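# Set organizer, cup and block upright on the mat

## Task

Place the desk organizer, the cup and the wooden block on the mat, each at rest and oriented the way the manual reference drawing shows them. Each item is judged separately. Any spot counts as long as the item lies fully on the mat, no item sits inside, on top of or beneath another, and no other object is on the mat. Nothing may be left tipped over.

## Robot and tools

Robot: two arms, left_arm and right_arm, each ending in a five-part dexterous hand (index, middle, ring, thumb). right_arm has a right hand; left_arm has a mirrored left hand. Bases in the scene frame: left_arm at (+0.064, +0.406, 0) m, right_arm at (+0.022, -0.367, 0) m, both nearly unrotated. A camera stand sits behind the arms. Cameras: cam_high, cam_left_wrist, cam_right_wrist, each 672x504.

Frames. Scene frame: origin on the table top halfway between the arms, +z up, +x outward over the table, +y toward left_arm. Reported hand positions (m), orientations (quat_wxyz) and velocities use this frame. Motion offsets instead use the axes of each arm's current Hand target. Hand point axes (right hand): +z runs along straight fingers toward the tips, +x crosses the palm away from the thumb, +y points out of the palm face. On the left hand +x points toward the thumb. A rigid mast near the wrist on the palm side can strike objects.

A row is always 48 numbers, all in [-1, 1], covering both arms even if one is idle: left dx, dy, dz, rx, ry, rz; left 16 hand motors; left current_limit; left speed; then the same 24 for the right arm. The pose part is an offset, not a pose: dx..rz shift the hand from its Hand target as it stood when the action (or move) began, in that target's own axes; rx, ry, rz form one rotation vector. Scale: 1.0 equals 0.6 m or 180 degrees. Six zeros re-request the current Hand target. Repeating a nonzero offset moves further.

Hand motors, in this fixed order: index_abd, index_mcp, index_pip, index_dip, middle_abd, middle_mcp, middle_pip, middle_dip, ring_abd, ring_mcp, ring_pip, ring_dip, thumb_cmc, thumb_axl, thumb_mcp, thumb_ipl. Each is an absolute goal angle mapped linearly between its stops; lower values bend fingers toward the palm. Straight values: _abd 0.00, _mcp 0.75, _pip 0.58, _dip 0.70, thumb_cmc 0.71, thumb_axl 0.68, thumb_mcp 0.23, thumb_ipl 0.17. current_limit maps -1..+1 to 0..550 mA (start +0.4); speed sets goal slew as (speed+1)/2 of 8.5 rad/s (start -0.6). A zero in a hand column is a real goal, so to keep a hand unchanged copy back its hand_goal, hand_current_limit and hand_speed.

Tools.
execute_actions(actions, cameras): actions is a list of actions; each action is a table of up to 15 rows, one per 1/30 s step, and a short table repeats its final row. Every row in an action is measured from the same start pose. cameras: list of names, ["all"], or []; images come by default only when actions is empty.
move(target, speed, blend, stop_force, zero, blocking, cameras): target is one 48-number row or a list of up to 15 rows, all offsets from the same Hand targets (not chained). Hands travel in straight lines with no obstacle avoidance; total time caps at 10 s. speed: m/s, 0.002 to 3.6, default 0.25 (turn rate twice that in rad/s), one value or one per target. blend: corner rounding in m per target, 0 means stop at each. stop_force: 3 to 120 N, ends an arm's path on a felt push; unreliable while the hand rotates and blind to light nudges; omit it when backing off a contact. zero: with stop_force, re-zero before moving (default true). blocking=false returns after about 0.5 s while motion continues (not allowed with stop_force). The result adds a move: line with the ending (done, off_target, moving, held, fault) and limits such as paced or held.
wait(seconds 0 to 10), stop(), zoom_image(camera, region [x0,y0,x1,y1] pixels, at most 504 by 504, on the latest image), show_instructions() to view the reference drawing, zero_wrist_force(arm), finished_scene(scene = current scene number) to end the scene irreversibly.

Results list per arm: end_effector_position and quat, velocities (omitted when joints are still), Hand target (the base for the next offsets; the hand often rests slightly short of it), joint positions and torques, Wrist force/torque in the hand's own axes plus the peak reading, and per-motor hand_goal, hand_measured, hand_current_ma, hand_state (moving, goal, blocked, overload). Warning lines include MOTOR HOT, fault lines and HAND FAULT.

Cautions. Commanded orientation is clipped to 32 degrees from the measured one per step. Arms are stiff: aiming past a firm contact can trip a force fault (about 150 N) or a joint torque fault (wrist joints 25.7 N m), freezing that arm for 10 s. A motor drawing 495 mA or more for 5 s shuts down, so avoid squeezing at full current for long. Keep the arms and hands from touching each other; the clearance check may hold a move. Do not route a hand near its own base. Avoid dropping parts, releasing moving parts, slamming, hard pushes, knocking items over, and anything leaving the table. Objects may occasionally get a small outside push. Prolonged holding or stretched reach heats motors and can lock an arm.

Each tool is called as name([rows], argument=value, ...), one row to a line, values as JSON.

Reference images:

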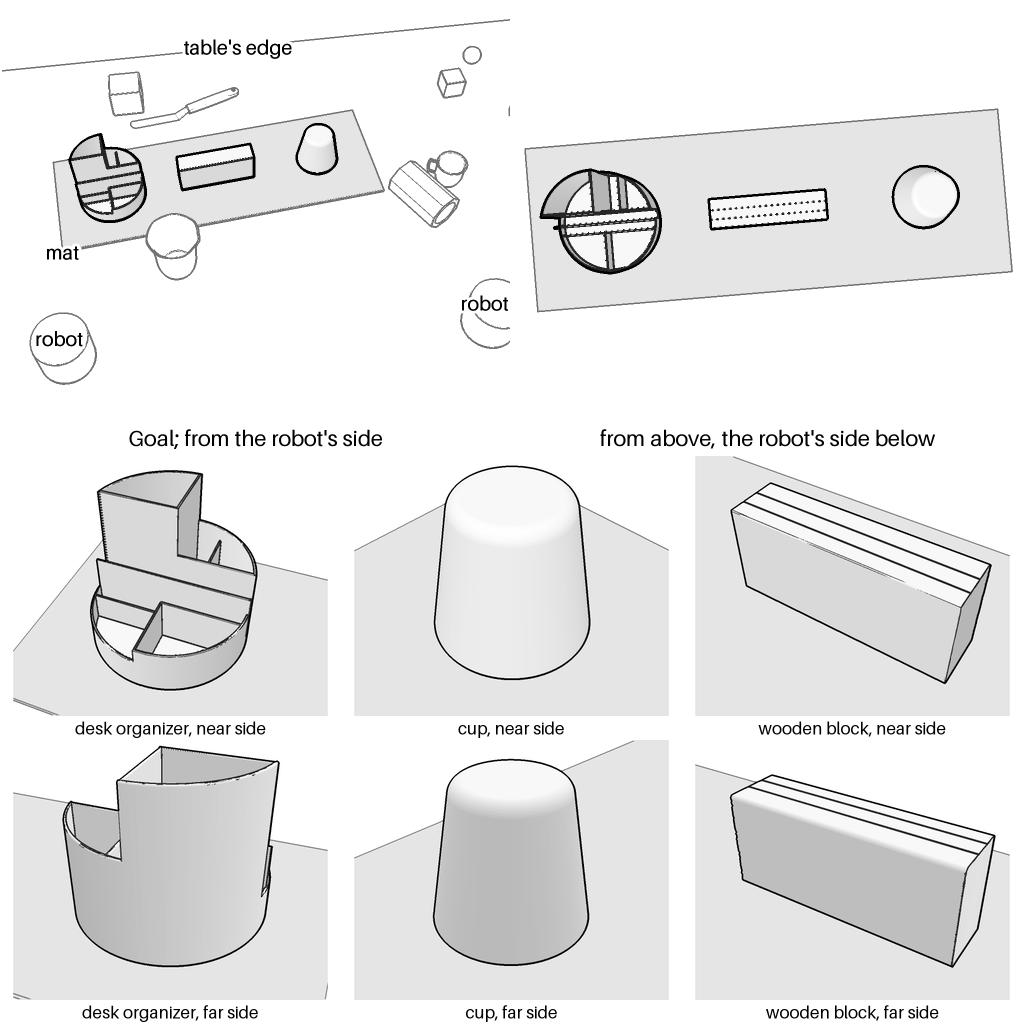

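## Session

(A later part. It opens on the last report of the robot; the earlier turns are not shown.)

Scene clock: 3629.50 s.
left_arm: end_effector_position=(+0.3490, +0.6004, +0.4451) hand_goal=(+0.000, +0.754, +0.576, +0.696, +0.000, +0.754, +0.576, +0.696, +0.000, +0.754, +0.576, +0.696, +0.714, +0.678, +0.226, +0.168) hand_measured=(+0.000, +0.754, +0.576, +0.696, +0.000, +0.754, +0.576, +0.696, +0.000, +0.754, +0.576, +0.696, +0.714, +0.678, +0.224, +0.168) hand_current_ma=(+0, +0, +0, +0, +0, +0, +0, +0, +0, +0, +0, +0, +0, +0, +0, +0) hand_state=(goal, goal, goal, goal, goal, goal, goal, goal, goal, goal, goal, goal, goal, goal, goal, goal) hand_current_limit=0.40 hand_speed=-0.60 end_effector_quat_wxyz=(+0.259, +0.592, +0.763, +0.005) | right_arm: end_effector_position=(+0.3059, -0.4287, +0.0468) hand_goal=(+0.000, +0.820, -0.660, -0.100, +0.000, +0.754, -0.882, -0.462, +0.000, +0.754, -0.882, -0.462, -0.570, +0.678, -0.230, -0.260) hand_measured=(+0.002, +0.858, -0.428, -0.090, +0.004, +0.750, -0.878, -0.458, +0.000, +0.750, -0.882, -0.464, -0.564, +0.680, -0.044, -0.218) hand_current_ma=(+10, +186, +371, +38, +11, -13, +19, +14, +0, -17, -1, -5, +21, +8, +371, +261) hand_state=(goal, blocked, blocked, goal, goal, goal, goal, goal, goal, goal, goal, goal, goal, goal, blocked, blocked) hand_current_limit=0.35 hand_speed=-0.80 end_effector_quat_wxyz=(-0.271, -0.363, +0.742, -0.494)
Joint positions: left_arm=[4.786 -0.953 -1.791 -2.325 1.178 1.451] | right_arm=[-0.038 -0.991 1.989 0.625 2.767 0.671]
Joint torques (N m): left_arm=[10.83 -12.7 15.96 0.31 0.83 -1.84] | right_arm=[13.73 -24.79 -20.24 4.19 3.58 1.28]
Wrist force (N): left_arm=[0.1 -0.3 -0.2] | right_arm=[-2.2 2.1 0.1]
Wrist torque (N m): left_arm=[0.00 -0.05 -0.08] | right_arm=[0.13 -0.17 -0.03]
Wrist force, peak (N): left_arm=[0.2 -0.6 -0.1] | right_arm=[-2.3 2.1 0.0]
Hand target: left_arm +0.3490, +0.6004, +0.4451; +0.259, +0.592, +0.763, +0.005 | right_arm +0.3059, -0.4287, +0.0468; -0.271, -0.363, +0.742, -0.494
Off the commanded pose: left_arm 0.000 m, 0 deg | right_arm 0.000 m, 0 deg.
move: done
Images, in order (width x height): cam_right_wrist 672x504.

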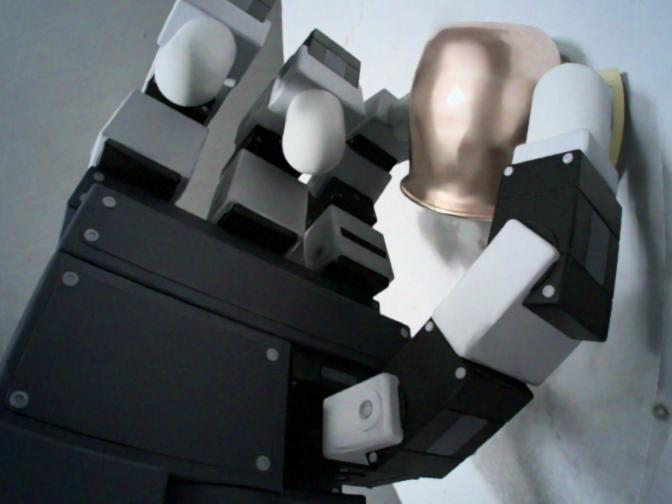

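move(target=[0,0,0,0,0,0, 0,0.754,0.576,0.696,0,0.754,0.576,0.696,0,0.754,0.576,0.696,0.714,0.678,0.226,0.168,0.4,-0.6, 0.2553,-0.1755,-0.123,0,0,0, 0,0.82,-0.66,-0.101,0,0.754,-0.883,-0.463,0,0.754,-0.883,-0.463,-0.571,0.677,-0.23,-0.26,0.35,-0.8], speed=0.1, cameras=["cam_high","cam_right_wrist"])

Scene clock: 3635.87 s.
left_arm: end_effector_position=(+0.3490, +0.6004, +0.4451) hand_goal=(+0.000, +0.754, +0.576, +0.696, +0.000, +0.754, +0.576, +0.696, +0.000, +0.754, +0.576, +0.696, +0.714, +0.678, +0.226, +0.168) hand_measured=(+0.000, +0.754, +0.576, +0.696, +0.000, +0.754, +0.576, +0.696, +0.000, +0.754, +0.576, +0.696, +0.714, +0.678, +0.224, +0.168) hand_current_ma=(+0, +0, +0, +0, +0, +0, +0, +0, +0, +0, +0, +0, +0, +0, +0, +0) hand_state=(goal, goal, goal, goal, goal, goal, goal, goal, goal, goal, goal, goal, goal, goal, goal, goal) hand_current_limit=0.40 hand_speed=-0.60 end_effector_quat_wxyz=(+0.259, +0.592, +0.763, +0.005) | right_arm: end_effector_position=(+0.3038, -0.4277, +0.2467) hand_goal=(+0.000, +0.820, -0.660, -0.100, +0.000, +0.754, -0.882, -0.462, +0.000, +0.754, -0.882, -0.462, -0.570, +0.678, -0.230, -0.260) hand_measured=(+0.002, +0.860, -0.428, -0.090, +0.004, +0.750, -0.878, -0.458, +0.000, +0.750, -0.882, -0.464, -0.564, +0.680, -0.044, -0.218) hand_current_ma=(+10, +187, +371, +39, +11, -13, +19, +14, +0, -17, -1, -5, +21, +10, +371, +261) hand_state=(goal, blocked, blocked, goal, goal, goal, goal, goal, goal, goal, goal, goal, goal, goal, blocked, blocked) hand_current_limit=0.35 hand_speed=-0.80 end_effector_quat_wxyz=(-0.271, -0.363, +0.742, -0.494)
Joint positions: left_arm=[4.786 -0.953 -1.791 -2.325 1.178 1.451] | right_arm=[-0.036 -1.335 1.836 1.13 2.767 0.678]
Joint torques (N m): left_arm=[9.02 -11.14 15.27 0.17 0.51 -1.63] | right_arm=[13.58 -34.23 -28.21 4.19 0.38 0.96]
Wrist force (N): left_arm=[0.0 -0.4 -0.2] | right_arm=[-1.7 1.8 -0.2]
Wrist torque (N m): left_arm=[-0.01 -0.04 -0.09] | right_arm=[0.11 -0.23 0.02]
Wrist force, peak (N): left_arm=[0.1 -0.7 -0.2] | right_arm=[-2.8 2.5 0.3]
Hand target: left_arm +0.3490, +0.6004, +0.4451; +0.259, +0.592, +0.763, +0.005 | right_arm +0.3038, -0.4277, +0.2468; -0.271, -0.363, +0.742, -0.494
Off the commanded pose: left_arm 0.000 m, 0 deg | right_arm 0.000 m, 0 deg.
move: done
Images, in order (width x height): cam_high 672x504, cam_right_wrist 672x504.

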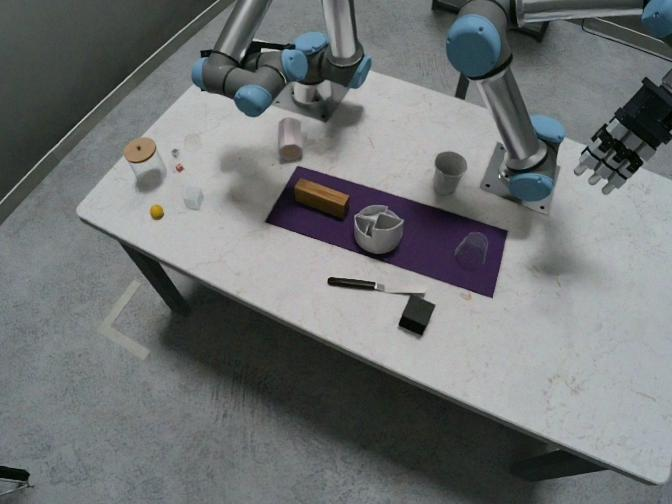

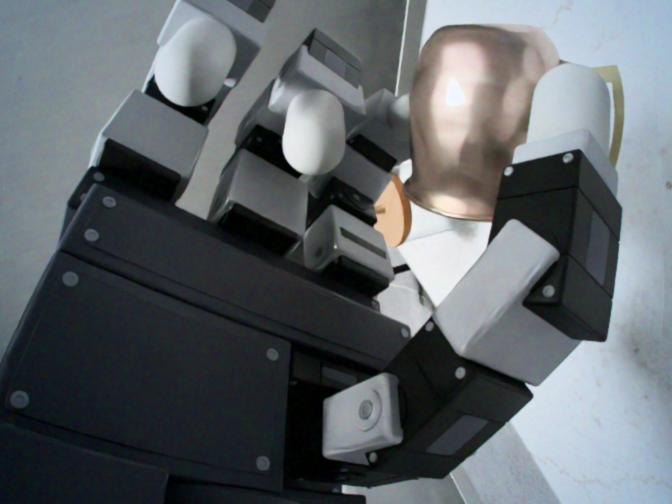

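move(target=[0,0,0,0,0,0, 0,0.754,0.576,0.696,0,0.754,0.576,0.696,0,0.754,0.576,0.696,0.714,0.678,0.226,0.168,0.4,-0.6, -0.2336,-0.1718,-0.0288,0.0792,-0.4016,0.1355, 0,0.82,-0.66,-0.101,0,0.754,-0.883,-0.463,0,0.754,-0.883,-0.463,-0.571,0.677,-0.23,-0.26,0.35,-0.8], speed=0.3, cameras=["cam_high","cam_right_wrist"])

zoom_image(camera="cam_high", region=[190, 90, 310, 210])

Scene clock: 3657.57 s.
left_arm: end_effector_position=(+0.3490, +0.6004, +0.4451) hand_goal=(+0.000, +0.754, +0.576, +0.696, +0.000, +0.754, +0.576, +0.696, +0.000, +0.754, +0.576, +0.696, +0.714, +0.678, +0.226, +0.168) hand_measured=(+0.000, +0.754, +0.576, +0.696, +0.000, +0.754, +0.576, +0.696, +0.000, +0.754, +0.576, +0.696, +0.714, +0.678, +0.224, +0.168) hand_current_ma=(+0, +0, +0, +0, +0, +0, +0, +0, +0, +0, +0, +0, +0, +0, +0, +0) hand_state=(goal, goal, goal, goal, goal, goal, goal, goal, goal, goal, goal, goal, goal, goal, goal, goal) hand_current_limit=0.40 hand_speed=-0.60 end_effector_quat_wxyz=(+0.259, +0.592, +0.763, +0.005) | right_arm: end_effector_position=(+0.4702, -0.3991, +0.2017) hand_goal=(+0.000, +0.820, -0.660, -0.100, +0.000, +0.754, -0.882, -0.462, +0.000, +0.754, -0.882, -0.462, -0.570, +0.678, -0.230, -0.260) hand_measured=(+0.002, +0.860, -0.432, -0.090, +0.004, +0.750, -0.878, -0.458, +0.000, +0.750, -0.882, -0.464, -0.580, +0.676, -0.044, -0.218) hand_current_ma=(+7, +187, +371, +44, +10, -13, +19, +14, +0, -17, -1, -5, -43, -11, +371, +261) hand_state=(goal, blocked, blocked, goal, goal, goal, goal, goal, goal, goal, goal, goal, goal, goal, blocked, blocked) hand_current_limit=0.35 hand_speed=-0.80 end_effector_quat_wxyz=(+0.361, -0.457, +0.751, -0.312)
Joint positions: left_arm=[4.786 -0.953 -1.791 -2.325 1.178 1.451] | right_arm=[-0.666 -1.695 1.992 0.336 1.168 0.031]
Joint torques (N m): left_arm=[9.89 -12.74 15.12 0.2 0.46 -1.88] | right_arm=[-9.33 -6.25 -9.81 -2.5 -2.28 1.3]
Wrist force (N): left_arm=[0.3 -0.4 -0.2] | right_arm=[1.1 2.2 1.1]
Wrist torque (N m): left_arm=[-0.02 -0.07 -0.06] | right_arm=[-0.06 -0.28 0.06]
Wrist force, peak (N): left_arm=[0.2 -0.6 -0.1] | right_arm=[1.3 2.3 1.2]
Hand target: left_arm +0.3490, +0.6004, +0.4451; +0.259, +0.592, +0.763, +0.005 | right_arm +0.4703, -0.3991, +0.2017; +0.361, -0.457, +0.751, -0.312
Off the commanded pose: left_arm 0.000 m, 0 deg | right_arm 0.000 m, 0 deg.
move: done
Images, in order (width x height): cam_high 672x504, cam_right_wrist 672x504.

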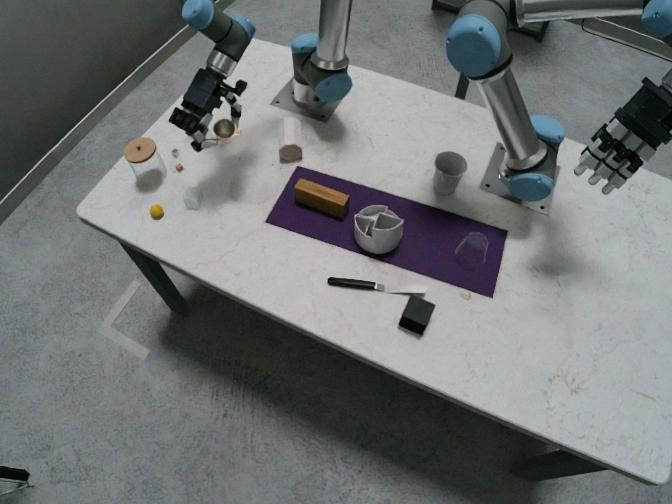

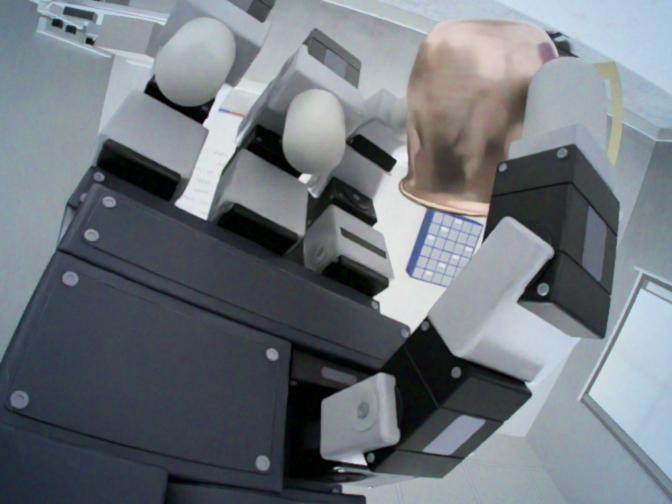

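Scaled by 4.200 from the camera's 672x504 image, which has a finer 960x720 frame.

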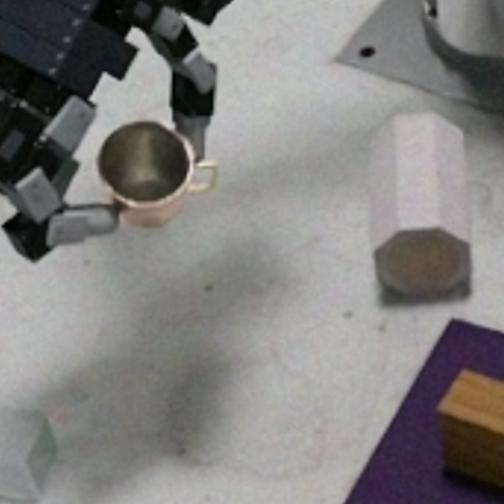

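move(target=[0,0,0,0,0,0, 0,0.754,0.576,0.696,0,0.754,0.576,0.696,0,0.754,0.576,0.696,0.714,0.678,0.226,0.168,0.4,-0.6, 0.0474,0.145,0.1016,0,0,0, 0,0.82,-0.66,-0.101,0,0.754,-0.883,-0.463,0,0.754,-0.883,-0.463,-0.571,0.677,-0.23,-0.26,0.35,-0.8], speed=0.15)

move(target=[0,0,0,0,0,0, 0,0.754,0.576,0.696,0,0.754,0.576,0.696,0,0.754,0.576,0.696,0.714,0.678,0.226,0.168,0.4,-0.6, 0.028,0.0857,0.0601,0,0,0, 0,0.82,-0.66,-0.101,0,0.754,-0.883,-0.463,0,0.754,-0.883,-0.463,-0.571,0.677,-0.23,-0.26,0.35,-0.8], speed=0.02, stop_force=3, cameras=["cam_high"])

zoom_image(camera="cam_high", region=[190, 100, 290, 200])

Scene clock: 3666.33 s.
left_arm: end_effector_position=(+0.3490, +0.6004, +0.4451) hand_goal=(+0.000, +0.754, +0.576, +0.696, +0.000, +0.754, +0.576, +0.696, +0.000, +0.754, +0.576, +0.696, +0.714, +0.678, +0.226, +0.168) hand_measured=(+0.000, +0.754, +0.576, +0.696, +0.000, +0.754, +0.576, +0.696, +0.000, +0.754, +0.576, +0.696, +0.714, +0.678, +0.224, +0.168) hand_current_ma=(+0, +0, +0, +0, +0, +0, +0, +0, +0, +0, +0, +0, +0, +0, +0, +0) hand_state=(goal, goal, goal, goal, goal, goal, goal, goal, goal, goal, goal, goal, goal, goal, goal, goal) hand_current_limit=0.40 hand_speed=-0.60 end_effector_quat_wxyz=(+0.259, +0.592, +0.763, +0.005) | right_arm: end_effector_position=(+0.4714, -0.3996, +0.0918) hand_goal=(+0.000, +0.820, -0.660, -0.100, +0.000, +0.754, -0.882, -0.462, +0.000, +0.754, -0.882, -0.462, -0.570, +0.678, -0.230, -0.260) hand_measured=(+0.002, +0.860, -0.432, -0.090, +0.002, +0.750, -0.878, -0.458, +0.000, +0.750, -0.882, -0.464, -0.580, +0.676, -0.044, -0.218) hand_current_ma=(+6, +187, +371, +44, +10, -13, +19, +14, +0, -17, -1, -5, -46, -12, +371, +261) hand_state=(goal, blocked, blocked, goal, goal, goal, goal, goal, goal, goal, goal, goal, goal, goal, blocked, blocked) hand_current_limit=0.35 hand_speed=-0.80 end_effector_quat_wxyz=(+0.361, -0.457, +0.751, -0.312)
Joint positions: left_arm=[4.786 -0.953 -1.791 -2.325 1.178 1.451] | right_arm=[-0.665 -1.559 2.18 0.013 1.168 0.032]
Joint torques (N m): left_arm=[9.77 -12.67 15.55 0.24 0.56 -1.86] | right_arm=[12.7 -10.43 -8.33 -2.3 1.54 1.41]
Wrist force (N): left_arm=[0.3 -0.4 -0.1] | right_arm=[1.0 1.9 1.2]
Wrist torque (N m): left_arm=[-0.02 -0.07 -0.06] | right_arm=[-0.11 -0.26 0.03]
Wrist force, peak (N): left_arm=[0.4 -0.5 0.0] | right_arm=[1.3 3.0 1.6]
Hand target: left_arm +0.3490, +0.6004, +0.4451; +0.259, +0.592, +0.763, +0.005 | right_arm +0.4714, -0.3996, +0.0918; +0.361, -0.457, +0.751, -0.312
Off the commanded pose: left_arm 0.000 m, 0 deg | right_arm 0.000 m, 0 deg.
move: done

Scene clock: 3670.40 s.
left_arm: end_effector_position=(+0.3490, +0.6004, +0.4451) hand_goal=(+0.000, +0.754, +0.576, +0.696, +0.000, +0.754, +0.576, +0.696, +0.000, +0.754, +0.576, +0.696, +0.714, +0.678, +0.226, +0.168) hand_measured=(+0.000, +0.754, +0.576, +0.696, +0.000, +0.754, +0.576, +0.696, +0.000, +0.754, +0.576, +0.696, +0.714, +0.678, +0.224, +0.168) hand_current_ma=(+0, +0, +0, +0, +0, +0, +0, +0, +0, +0, +0, +0, +0, +0, +0, +0) hand_state=(goal, goal, goal, goal, goal, goal, goal, goal, goal, goal, goal, goal, goal, goal, goal, goal) hand_current_limit=0.40 hand_speed=-0.60 end_effector_quat_wxyz=(+0.259, +0.592, +0.763, +0.005) | right_arm: end_effector_position=(+0.4721, -0.3999, +0.0328) hand_goal=(+0.000, +0.820, -0.660, -0.100, +0.000, +0.754, -0.882, -0.462, +0.000, +0.754, -0.882, -0.462, -0.570, +0.678, -0.230, -0.260) hand_measured=(+0.002, +0.868, -0.456, -0.088, +0.002, +0.750, -0.878, -0.458, +0.000, +0.750, -0.882, -0.464, -0.582, +0.674, -0.044, -0.218) hand_current_ma=(+5, +236, +371, +47, +10, -13, +19, +14, +0, -17, -1, -5, -52, -15, +371, +261) hand_state=(goal, blocked, blocked, goal, goal, goal, goal, goal, goal, goal, goal, goal, goal, goal, blocked, blocked) hand_current_limit=0.35 hand_speed=-0.80 end_effector_quat_wxyz=(+0.361, -0.457, +0.751, -0.312)
Joint positions: left_arm=[4.786 -0.953 -1.791 -2.325 1.178 1.451] | right_arm=[-0.664 -1.443 2.253 -0.176 1.169 0.033]
Joint torques (N m): left_arm=[8.21 -12.27 15.77 -0.08 0.72 -1.96] | right_arm=[9.52 -27.03 -26.54 1.91 0.92 -0.34]
Wrist force (N): left_arm=[0.2 -0.2 0.1] | right_arm=[1.1 2.3 1.4]
Wrist torque (N m): left_arm=[-0.02 -0.06 -0.07] | right_arm=[-0.08 -0.29 0.05]
Wrist force, peak (N): left_arm=[0.0 -0.7 -0.1] | right_arm=[1.3 2.4 1.7]
Hand target: left_arm +0.3490, +0.6004, +0.4451; +0.259, +0.592, +0.763, +0.005 | right_arm +0.4721, -0.3999, +0.0328; +0.361, -0.457, +0.751, -0.312 (not the last commanded pose)
Off the commanded pose: left_arm 0.000 m, 0 deg | right_arm 0.006 m, 0 deg.
move: contact (right_arm)
Images, in order (width x height): cam_high 672x504.

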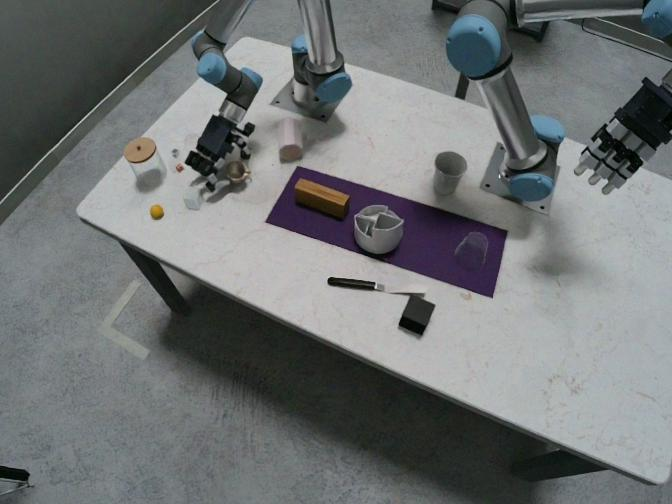

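Scaled by 5.040 from the camera's 672x504 image, which has a finer 960x720 frame.

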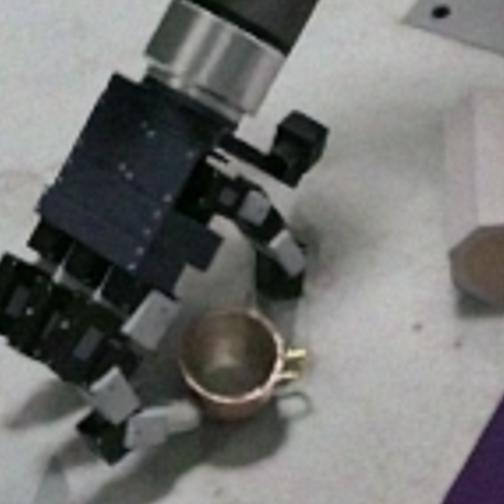

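move(target=[0,0,0,0,0,0, 0,0.754,0.576,0.696,0,0.754,0.576,0.696,0,0.754,0.576,0.696,0.714,0.678,0.226,0.168,0.4,-0.6, 0.0043,0.0132,0.0092,0,0,0, 0,0.82,-0.66,-0.101,0,0.754,-0.883,-0.463,0,0.754,-0.883,-0.463,-0.571,0.677,-0.23,-0.26,0.35,-0.8], speed=0.015, stop_force=8, cameras=["cam_high"])

zoom_image(camera="cam_high", region=[190, 100, 290, 200])

Scene clock: 3677.37 s.
left_arm: end_effector_position=(+0.3490, +0.6004, +0.4451) hand_goal=(+0.000, +0.754, +0.576, +0.696, +0.000, +0.754, +0.576, +0.696, +0.000, +0.754, +0.576, +0.696, +0.714, +0.678, +0.226, +0.168) hand_measured=(+0.000, +0.754, +0.576, +0.696, +0.000, +0.754, +0.576, +0.696, +0.000, +0.754, +0.576, +0.696, +0.714, +0.678, +0.224, +0.168) hand_current_ma=(+0, +0, +0, +0, +0, +0, +0, +0, +0, +0, +0, +0, +0, +0, +0, +0) hand_state=(goal, goal, goal, goal, goal, goal, goal, goal, goal, goal, goal, goal, goal, goal, goal, goal) hand_current_limit=0.40 hand_speed=-0.60 end_effector_quat_wxyz=(+0.259, +0.592, +0.763, +0.005) | right_arm: end_effector_position=(+0.4721, -0.3999, +0.0277) hand_goal=(+0.000, +0.820, -0.660, -0.100, +0.000, +0.754, -0.882, -0.462, +0.000, +0.754, -0.882, -0.462, -0.570, +0.678, -0.230, -0.260) hand_measured=(+0.000, +0.880, -0.592, -0.096, +0.002, +0.750, -0.878, -0.458, +0.002, +0.758, -0.896, -0.464, -0.582, +0.674, -0.002, -0.218) hand_current_ma=(+3, +294, +313, +18, +10, -13, +19, +14, +5, +14, -55, -5, -53, -15, +371, +261) hand_state=(goal, blocked, blocked, goal, goal, goal, goal, goal, goal, goal, goal, goal, goal, goal, blocked, blocked) hand_current_limit=0.35 hand_speed=-0.80 end_effector_quat_wxyz=(+0.361, -0.457, +0.751, -0.312)
Joint positions: left_arm=[4.786 -0.953 -1.791 -2.325 1.178 1.451] | right_arm=[-0.664 -1.432 2.258 -0.192 1.169 0.033]
Joint torques (N m): left_arm=[10.17 -12.61 14.36 0.11 0.59 -2] | right_arm=[-1.02 -27.14 -25.49 1.76 0.09 -1.11]
Wrist force (N): left_arm=[0.2 -0.3 -0.2] | right_arm=[0.1 0.8 -0.2]
Wrist torque (N m): left_arm=[0.01 -0.06 -0.08] | right_arm=[0.06 -0.26 -0.06]
Wrist force, peak (N): left_arm=[0.1 -0.7 0.0] | right_arm=[-1.4 -4.9 -4.6]
Hand target: left_arm +0.3490, +0.6004, +0.4451; +0.259, +0.592, +0.763, +0.005 | right_arm +0.4721, -0.3999, +0.0277; +0.361, -0.457, +0.751, -0.312 (not the last commanded pose)
Off the commanded pose: left_arm 0.000 m, 0 deg | right_arm 0.005 m, 0 deg.
move: contact (right_arm)
Images, in order (width x height): cam_high 672x504.

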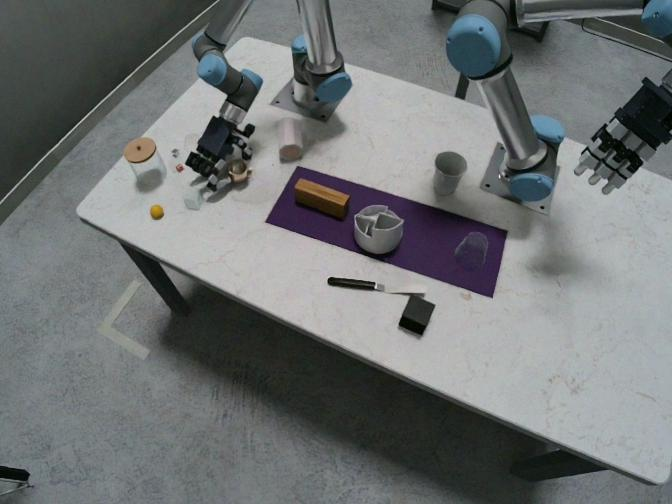

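Scaled by 5.040 from the camera's 672x504 image, which has a finer 960x720 frame.

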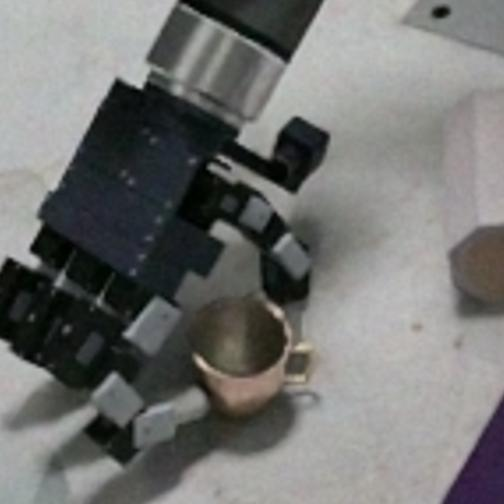

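move([
  [0,0,0,0,0,0, 0,0.754,0.576,0.696,0,0.754,0.576,0.696,0,0.754,0.576,0.696,0.714,0.678,0.226,0.168,0.4,-0.6, 0,0,0,0,0,0, 0,0.89,-0.2,-0.029,0,0.754,-0.883,-0.463,0,0.754,-0.883,-0.463,-0.571,0.677,0.12,0.02,0.35,-0.8],
  [0,0,0,0,0,0, 0,0.754,0.576,0.696,0,0.754,0.576,0.696,0,0.754,0.576,0.696,0.714,0.678,0.226,0.168,0.4,-0.6, -0.0863,-0.2637,-0.1848,0,0,0, 0,0.89,-0.2,-0.029,0,0.754,-0.883,-0.463,0,0.754,-0.883,-0.463,-0.571,0.677,0.12,0.02,0.35,-0.8],
], speed=0.12, cameras=["cam_high"])

zoom_image(camera="cam_high", region=[190, 100, 290, 200])

zoom_image(camera="cam_high", region=[250, 130, 520, 310])

Scene clock: 3687.57 s.
left_arm: end_effector_position=(+0.3490, +0.6004, +0.4451) hand_goal=(+0.000, +0.754, +0.576, +0.696, +0.000, +0.754, +0.576, +0.696, +0.000, +0.754, +0.576, +0.696, +0.714, +0.678, +0.226, +0.168) hand_measured=(+0.000, +0.754, +0.576, +0.696, +0.000, +0.754, +0.576, +0.696, +0.000, +0.754, +0.576, +0.696, +0.714, +0.678, +0.224, +0.168) hand_current_ma=(+0, +0, +0, +0, +0, +0, +0, +0, +0, +0, +0, +0, +0, +0, +0, +0) hand_state=(goal, goal, goal, goal, goal, goal, goal, goal, goal, goal, goal, goal, goal, goal, goal, goal) hand_current_limit=0.40 hand_speed=-0.60 end_effector_quat_wxyz=(+0.259, +0.592, +0.763, +0.005) | right_arm: end_effector_position=(+0.4700, -0.3989, +0.2277) hand_goal=(+0.000, +0.890, -0.200, -0.028, +0.000, +0.754, -0.882, -0.462, +0.000, +0.754, -0.882, -0.462, -0.570, +0.678, +0.120, +0.020) hand_measured=(+0.000, +0.884, -0.204, -0.030, +0.002, +0.750, -0.878, -0.458, +0.002, +0.752, -0.884, -0.464, -0.578, +0.676, +0.116, +0.018) hand_current_ma=(+3, -23, -16, -9, +10, -13, +19, +14, +5, -12, -4, -5, -33, -13, -24, -11) hand_state=(goal, goal, goal, goal, goal, goal, goal, goal, goal, goal, goal, goal, goal, goal, goal, goal) hand_current_limit=0.35 hand_speed=-0.80 end_effector_quat_wxyz=(+0.361, -0.457, +0.751, -0.312)
Joint positions: left_arm=[4.786 -0.953 -1.791 -2.325 1.178 1.451] | right_arm=[-0.666 -1.713 1.939 0.407 1.167 0.031]
Joint torques (N m): left_arm=[10.61 -12.74 16.01 -0.2 0.79 -1.62] | right_arm=[-9.62 -22.64 -32.57 1.9 -2.59 -1.29]
Wrist force (N): left_arm=[0.0 -0.3 -0.1] | right_arm=[0.8 1.2 0.7]
Wrist torque (N m): left_arm=[-0.01 -0.04 -0.09] | right_arm=[-0.09 -0.29 0.15]
Wrist force, peak (N): left_arm=[0.4 -0.7 0.0] | right_arm=[1.0 2.1 1.3]
Hand target: left_arm +0.3490, +0.6004, +0.4451; +0.259, +0.592, +0.763, +0.005 | right_arm +0.4700, -0.3989, +0.2277; +0.361, -0.457, +0.751, -0.312
Off the commanded pose: left_arm 0.000 m, 0 deg | right_arm 0.000 m, 0 deg.
move: done
Images, in order (width x height): cam_high 672x504.

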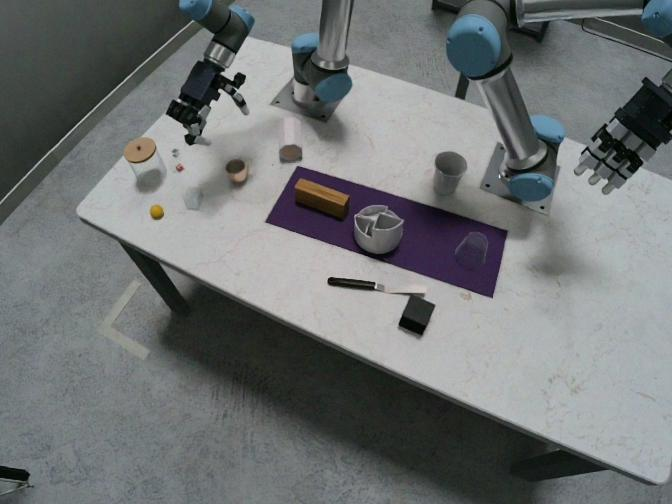

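Scaled by 5.040 from the camera's 672x504 image, which has a finer 960x720 frame.

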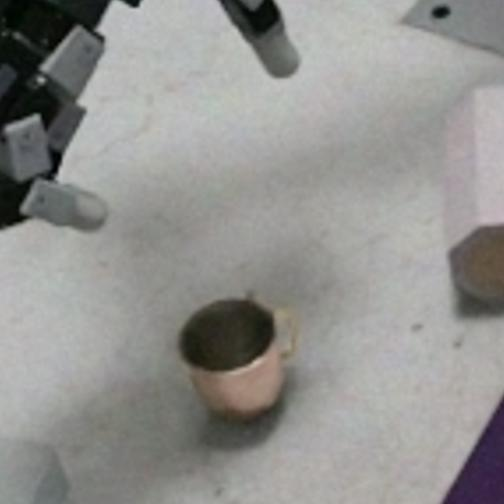

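Scaled by 1.867 from the camera's 672x504 image, which has a finer 960x720 frame.

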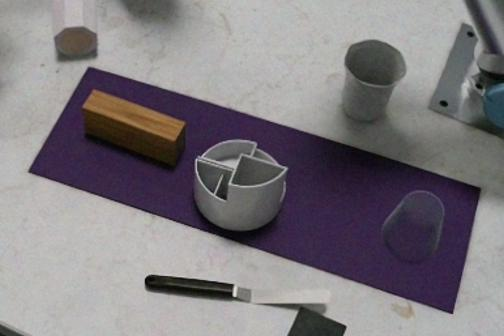

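zoom_image(camera="cam_high", region=[285, 165, 360, 240])

show_instructions()

Scaled by 6.720 from the camera's 672x504 image, which has a finer 960x720 frame.

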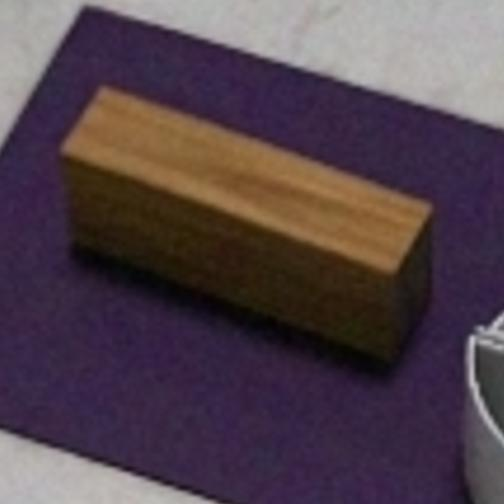

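Reference images for this scene: manual.

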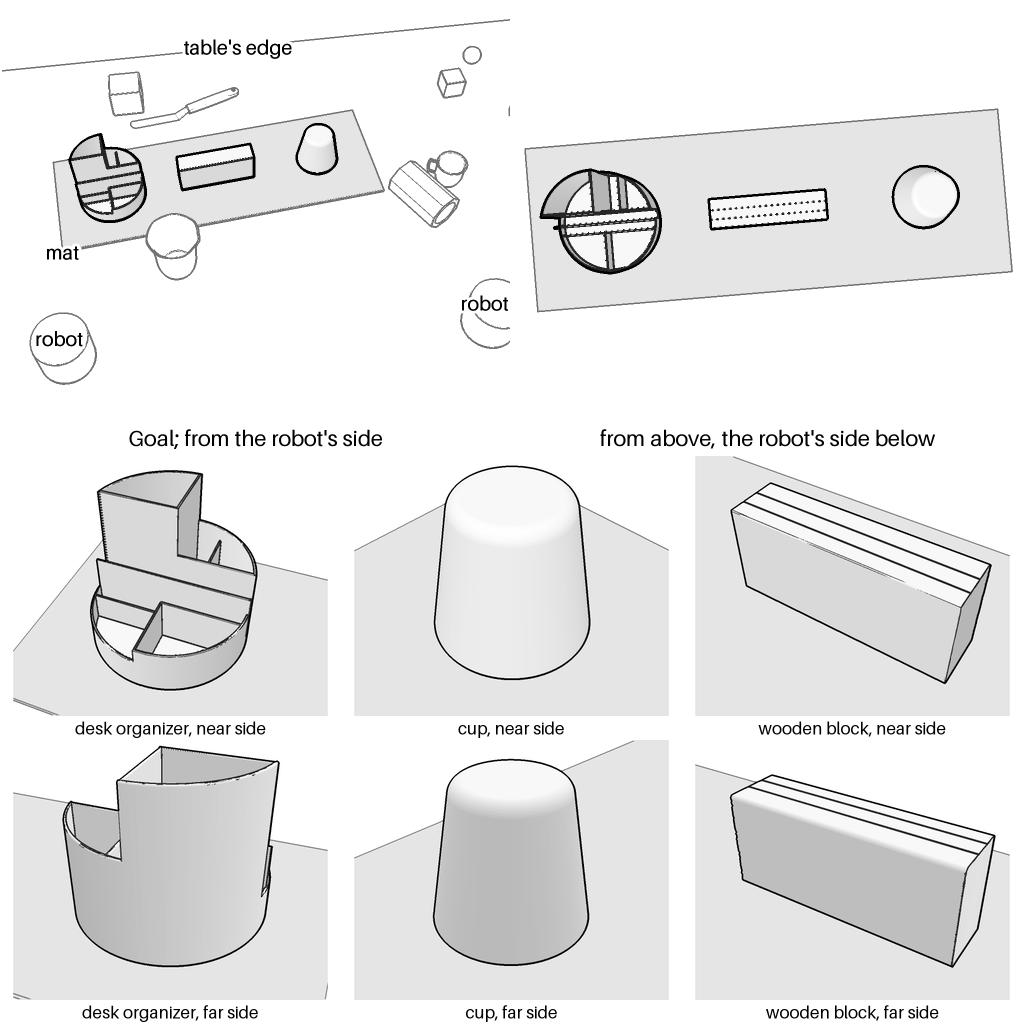

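finished_scene(scene=1)

The scene is finished: the task was done.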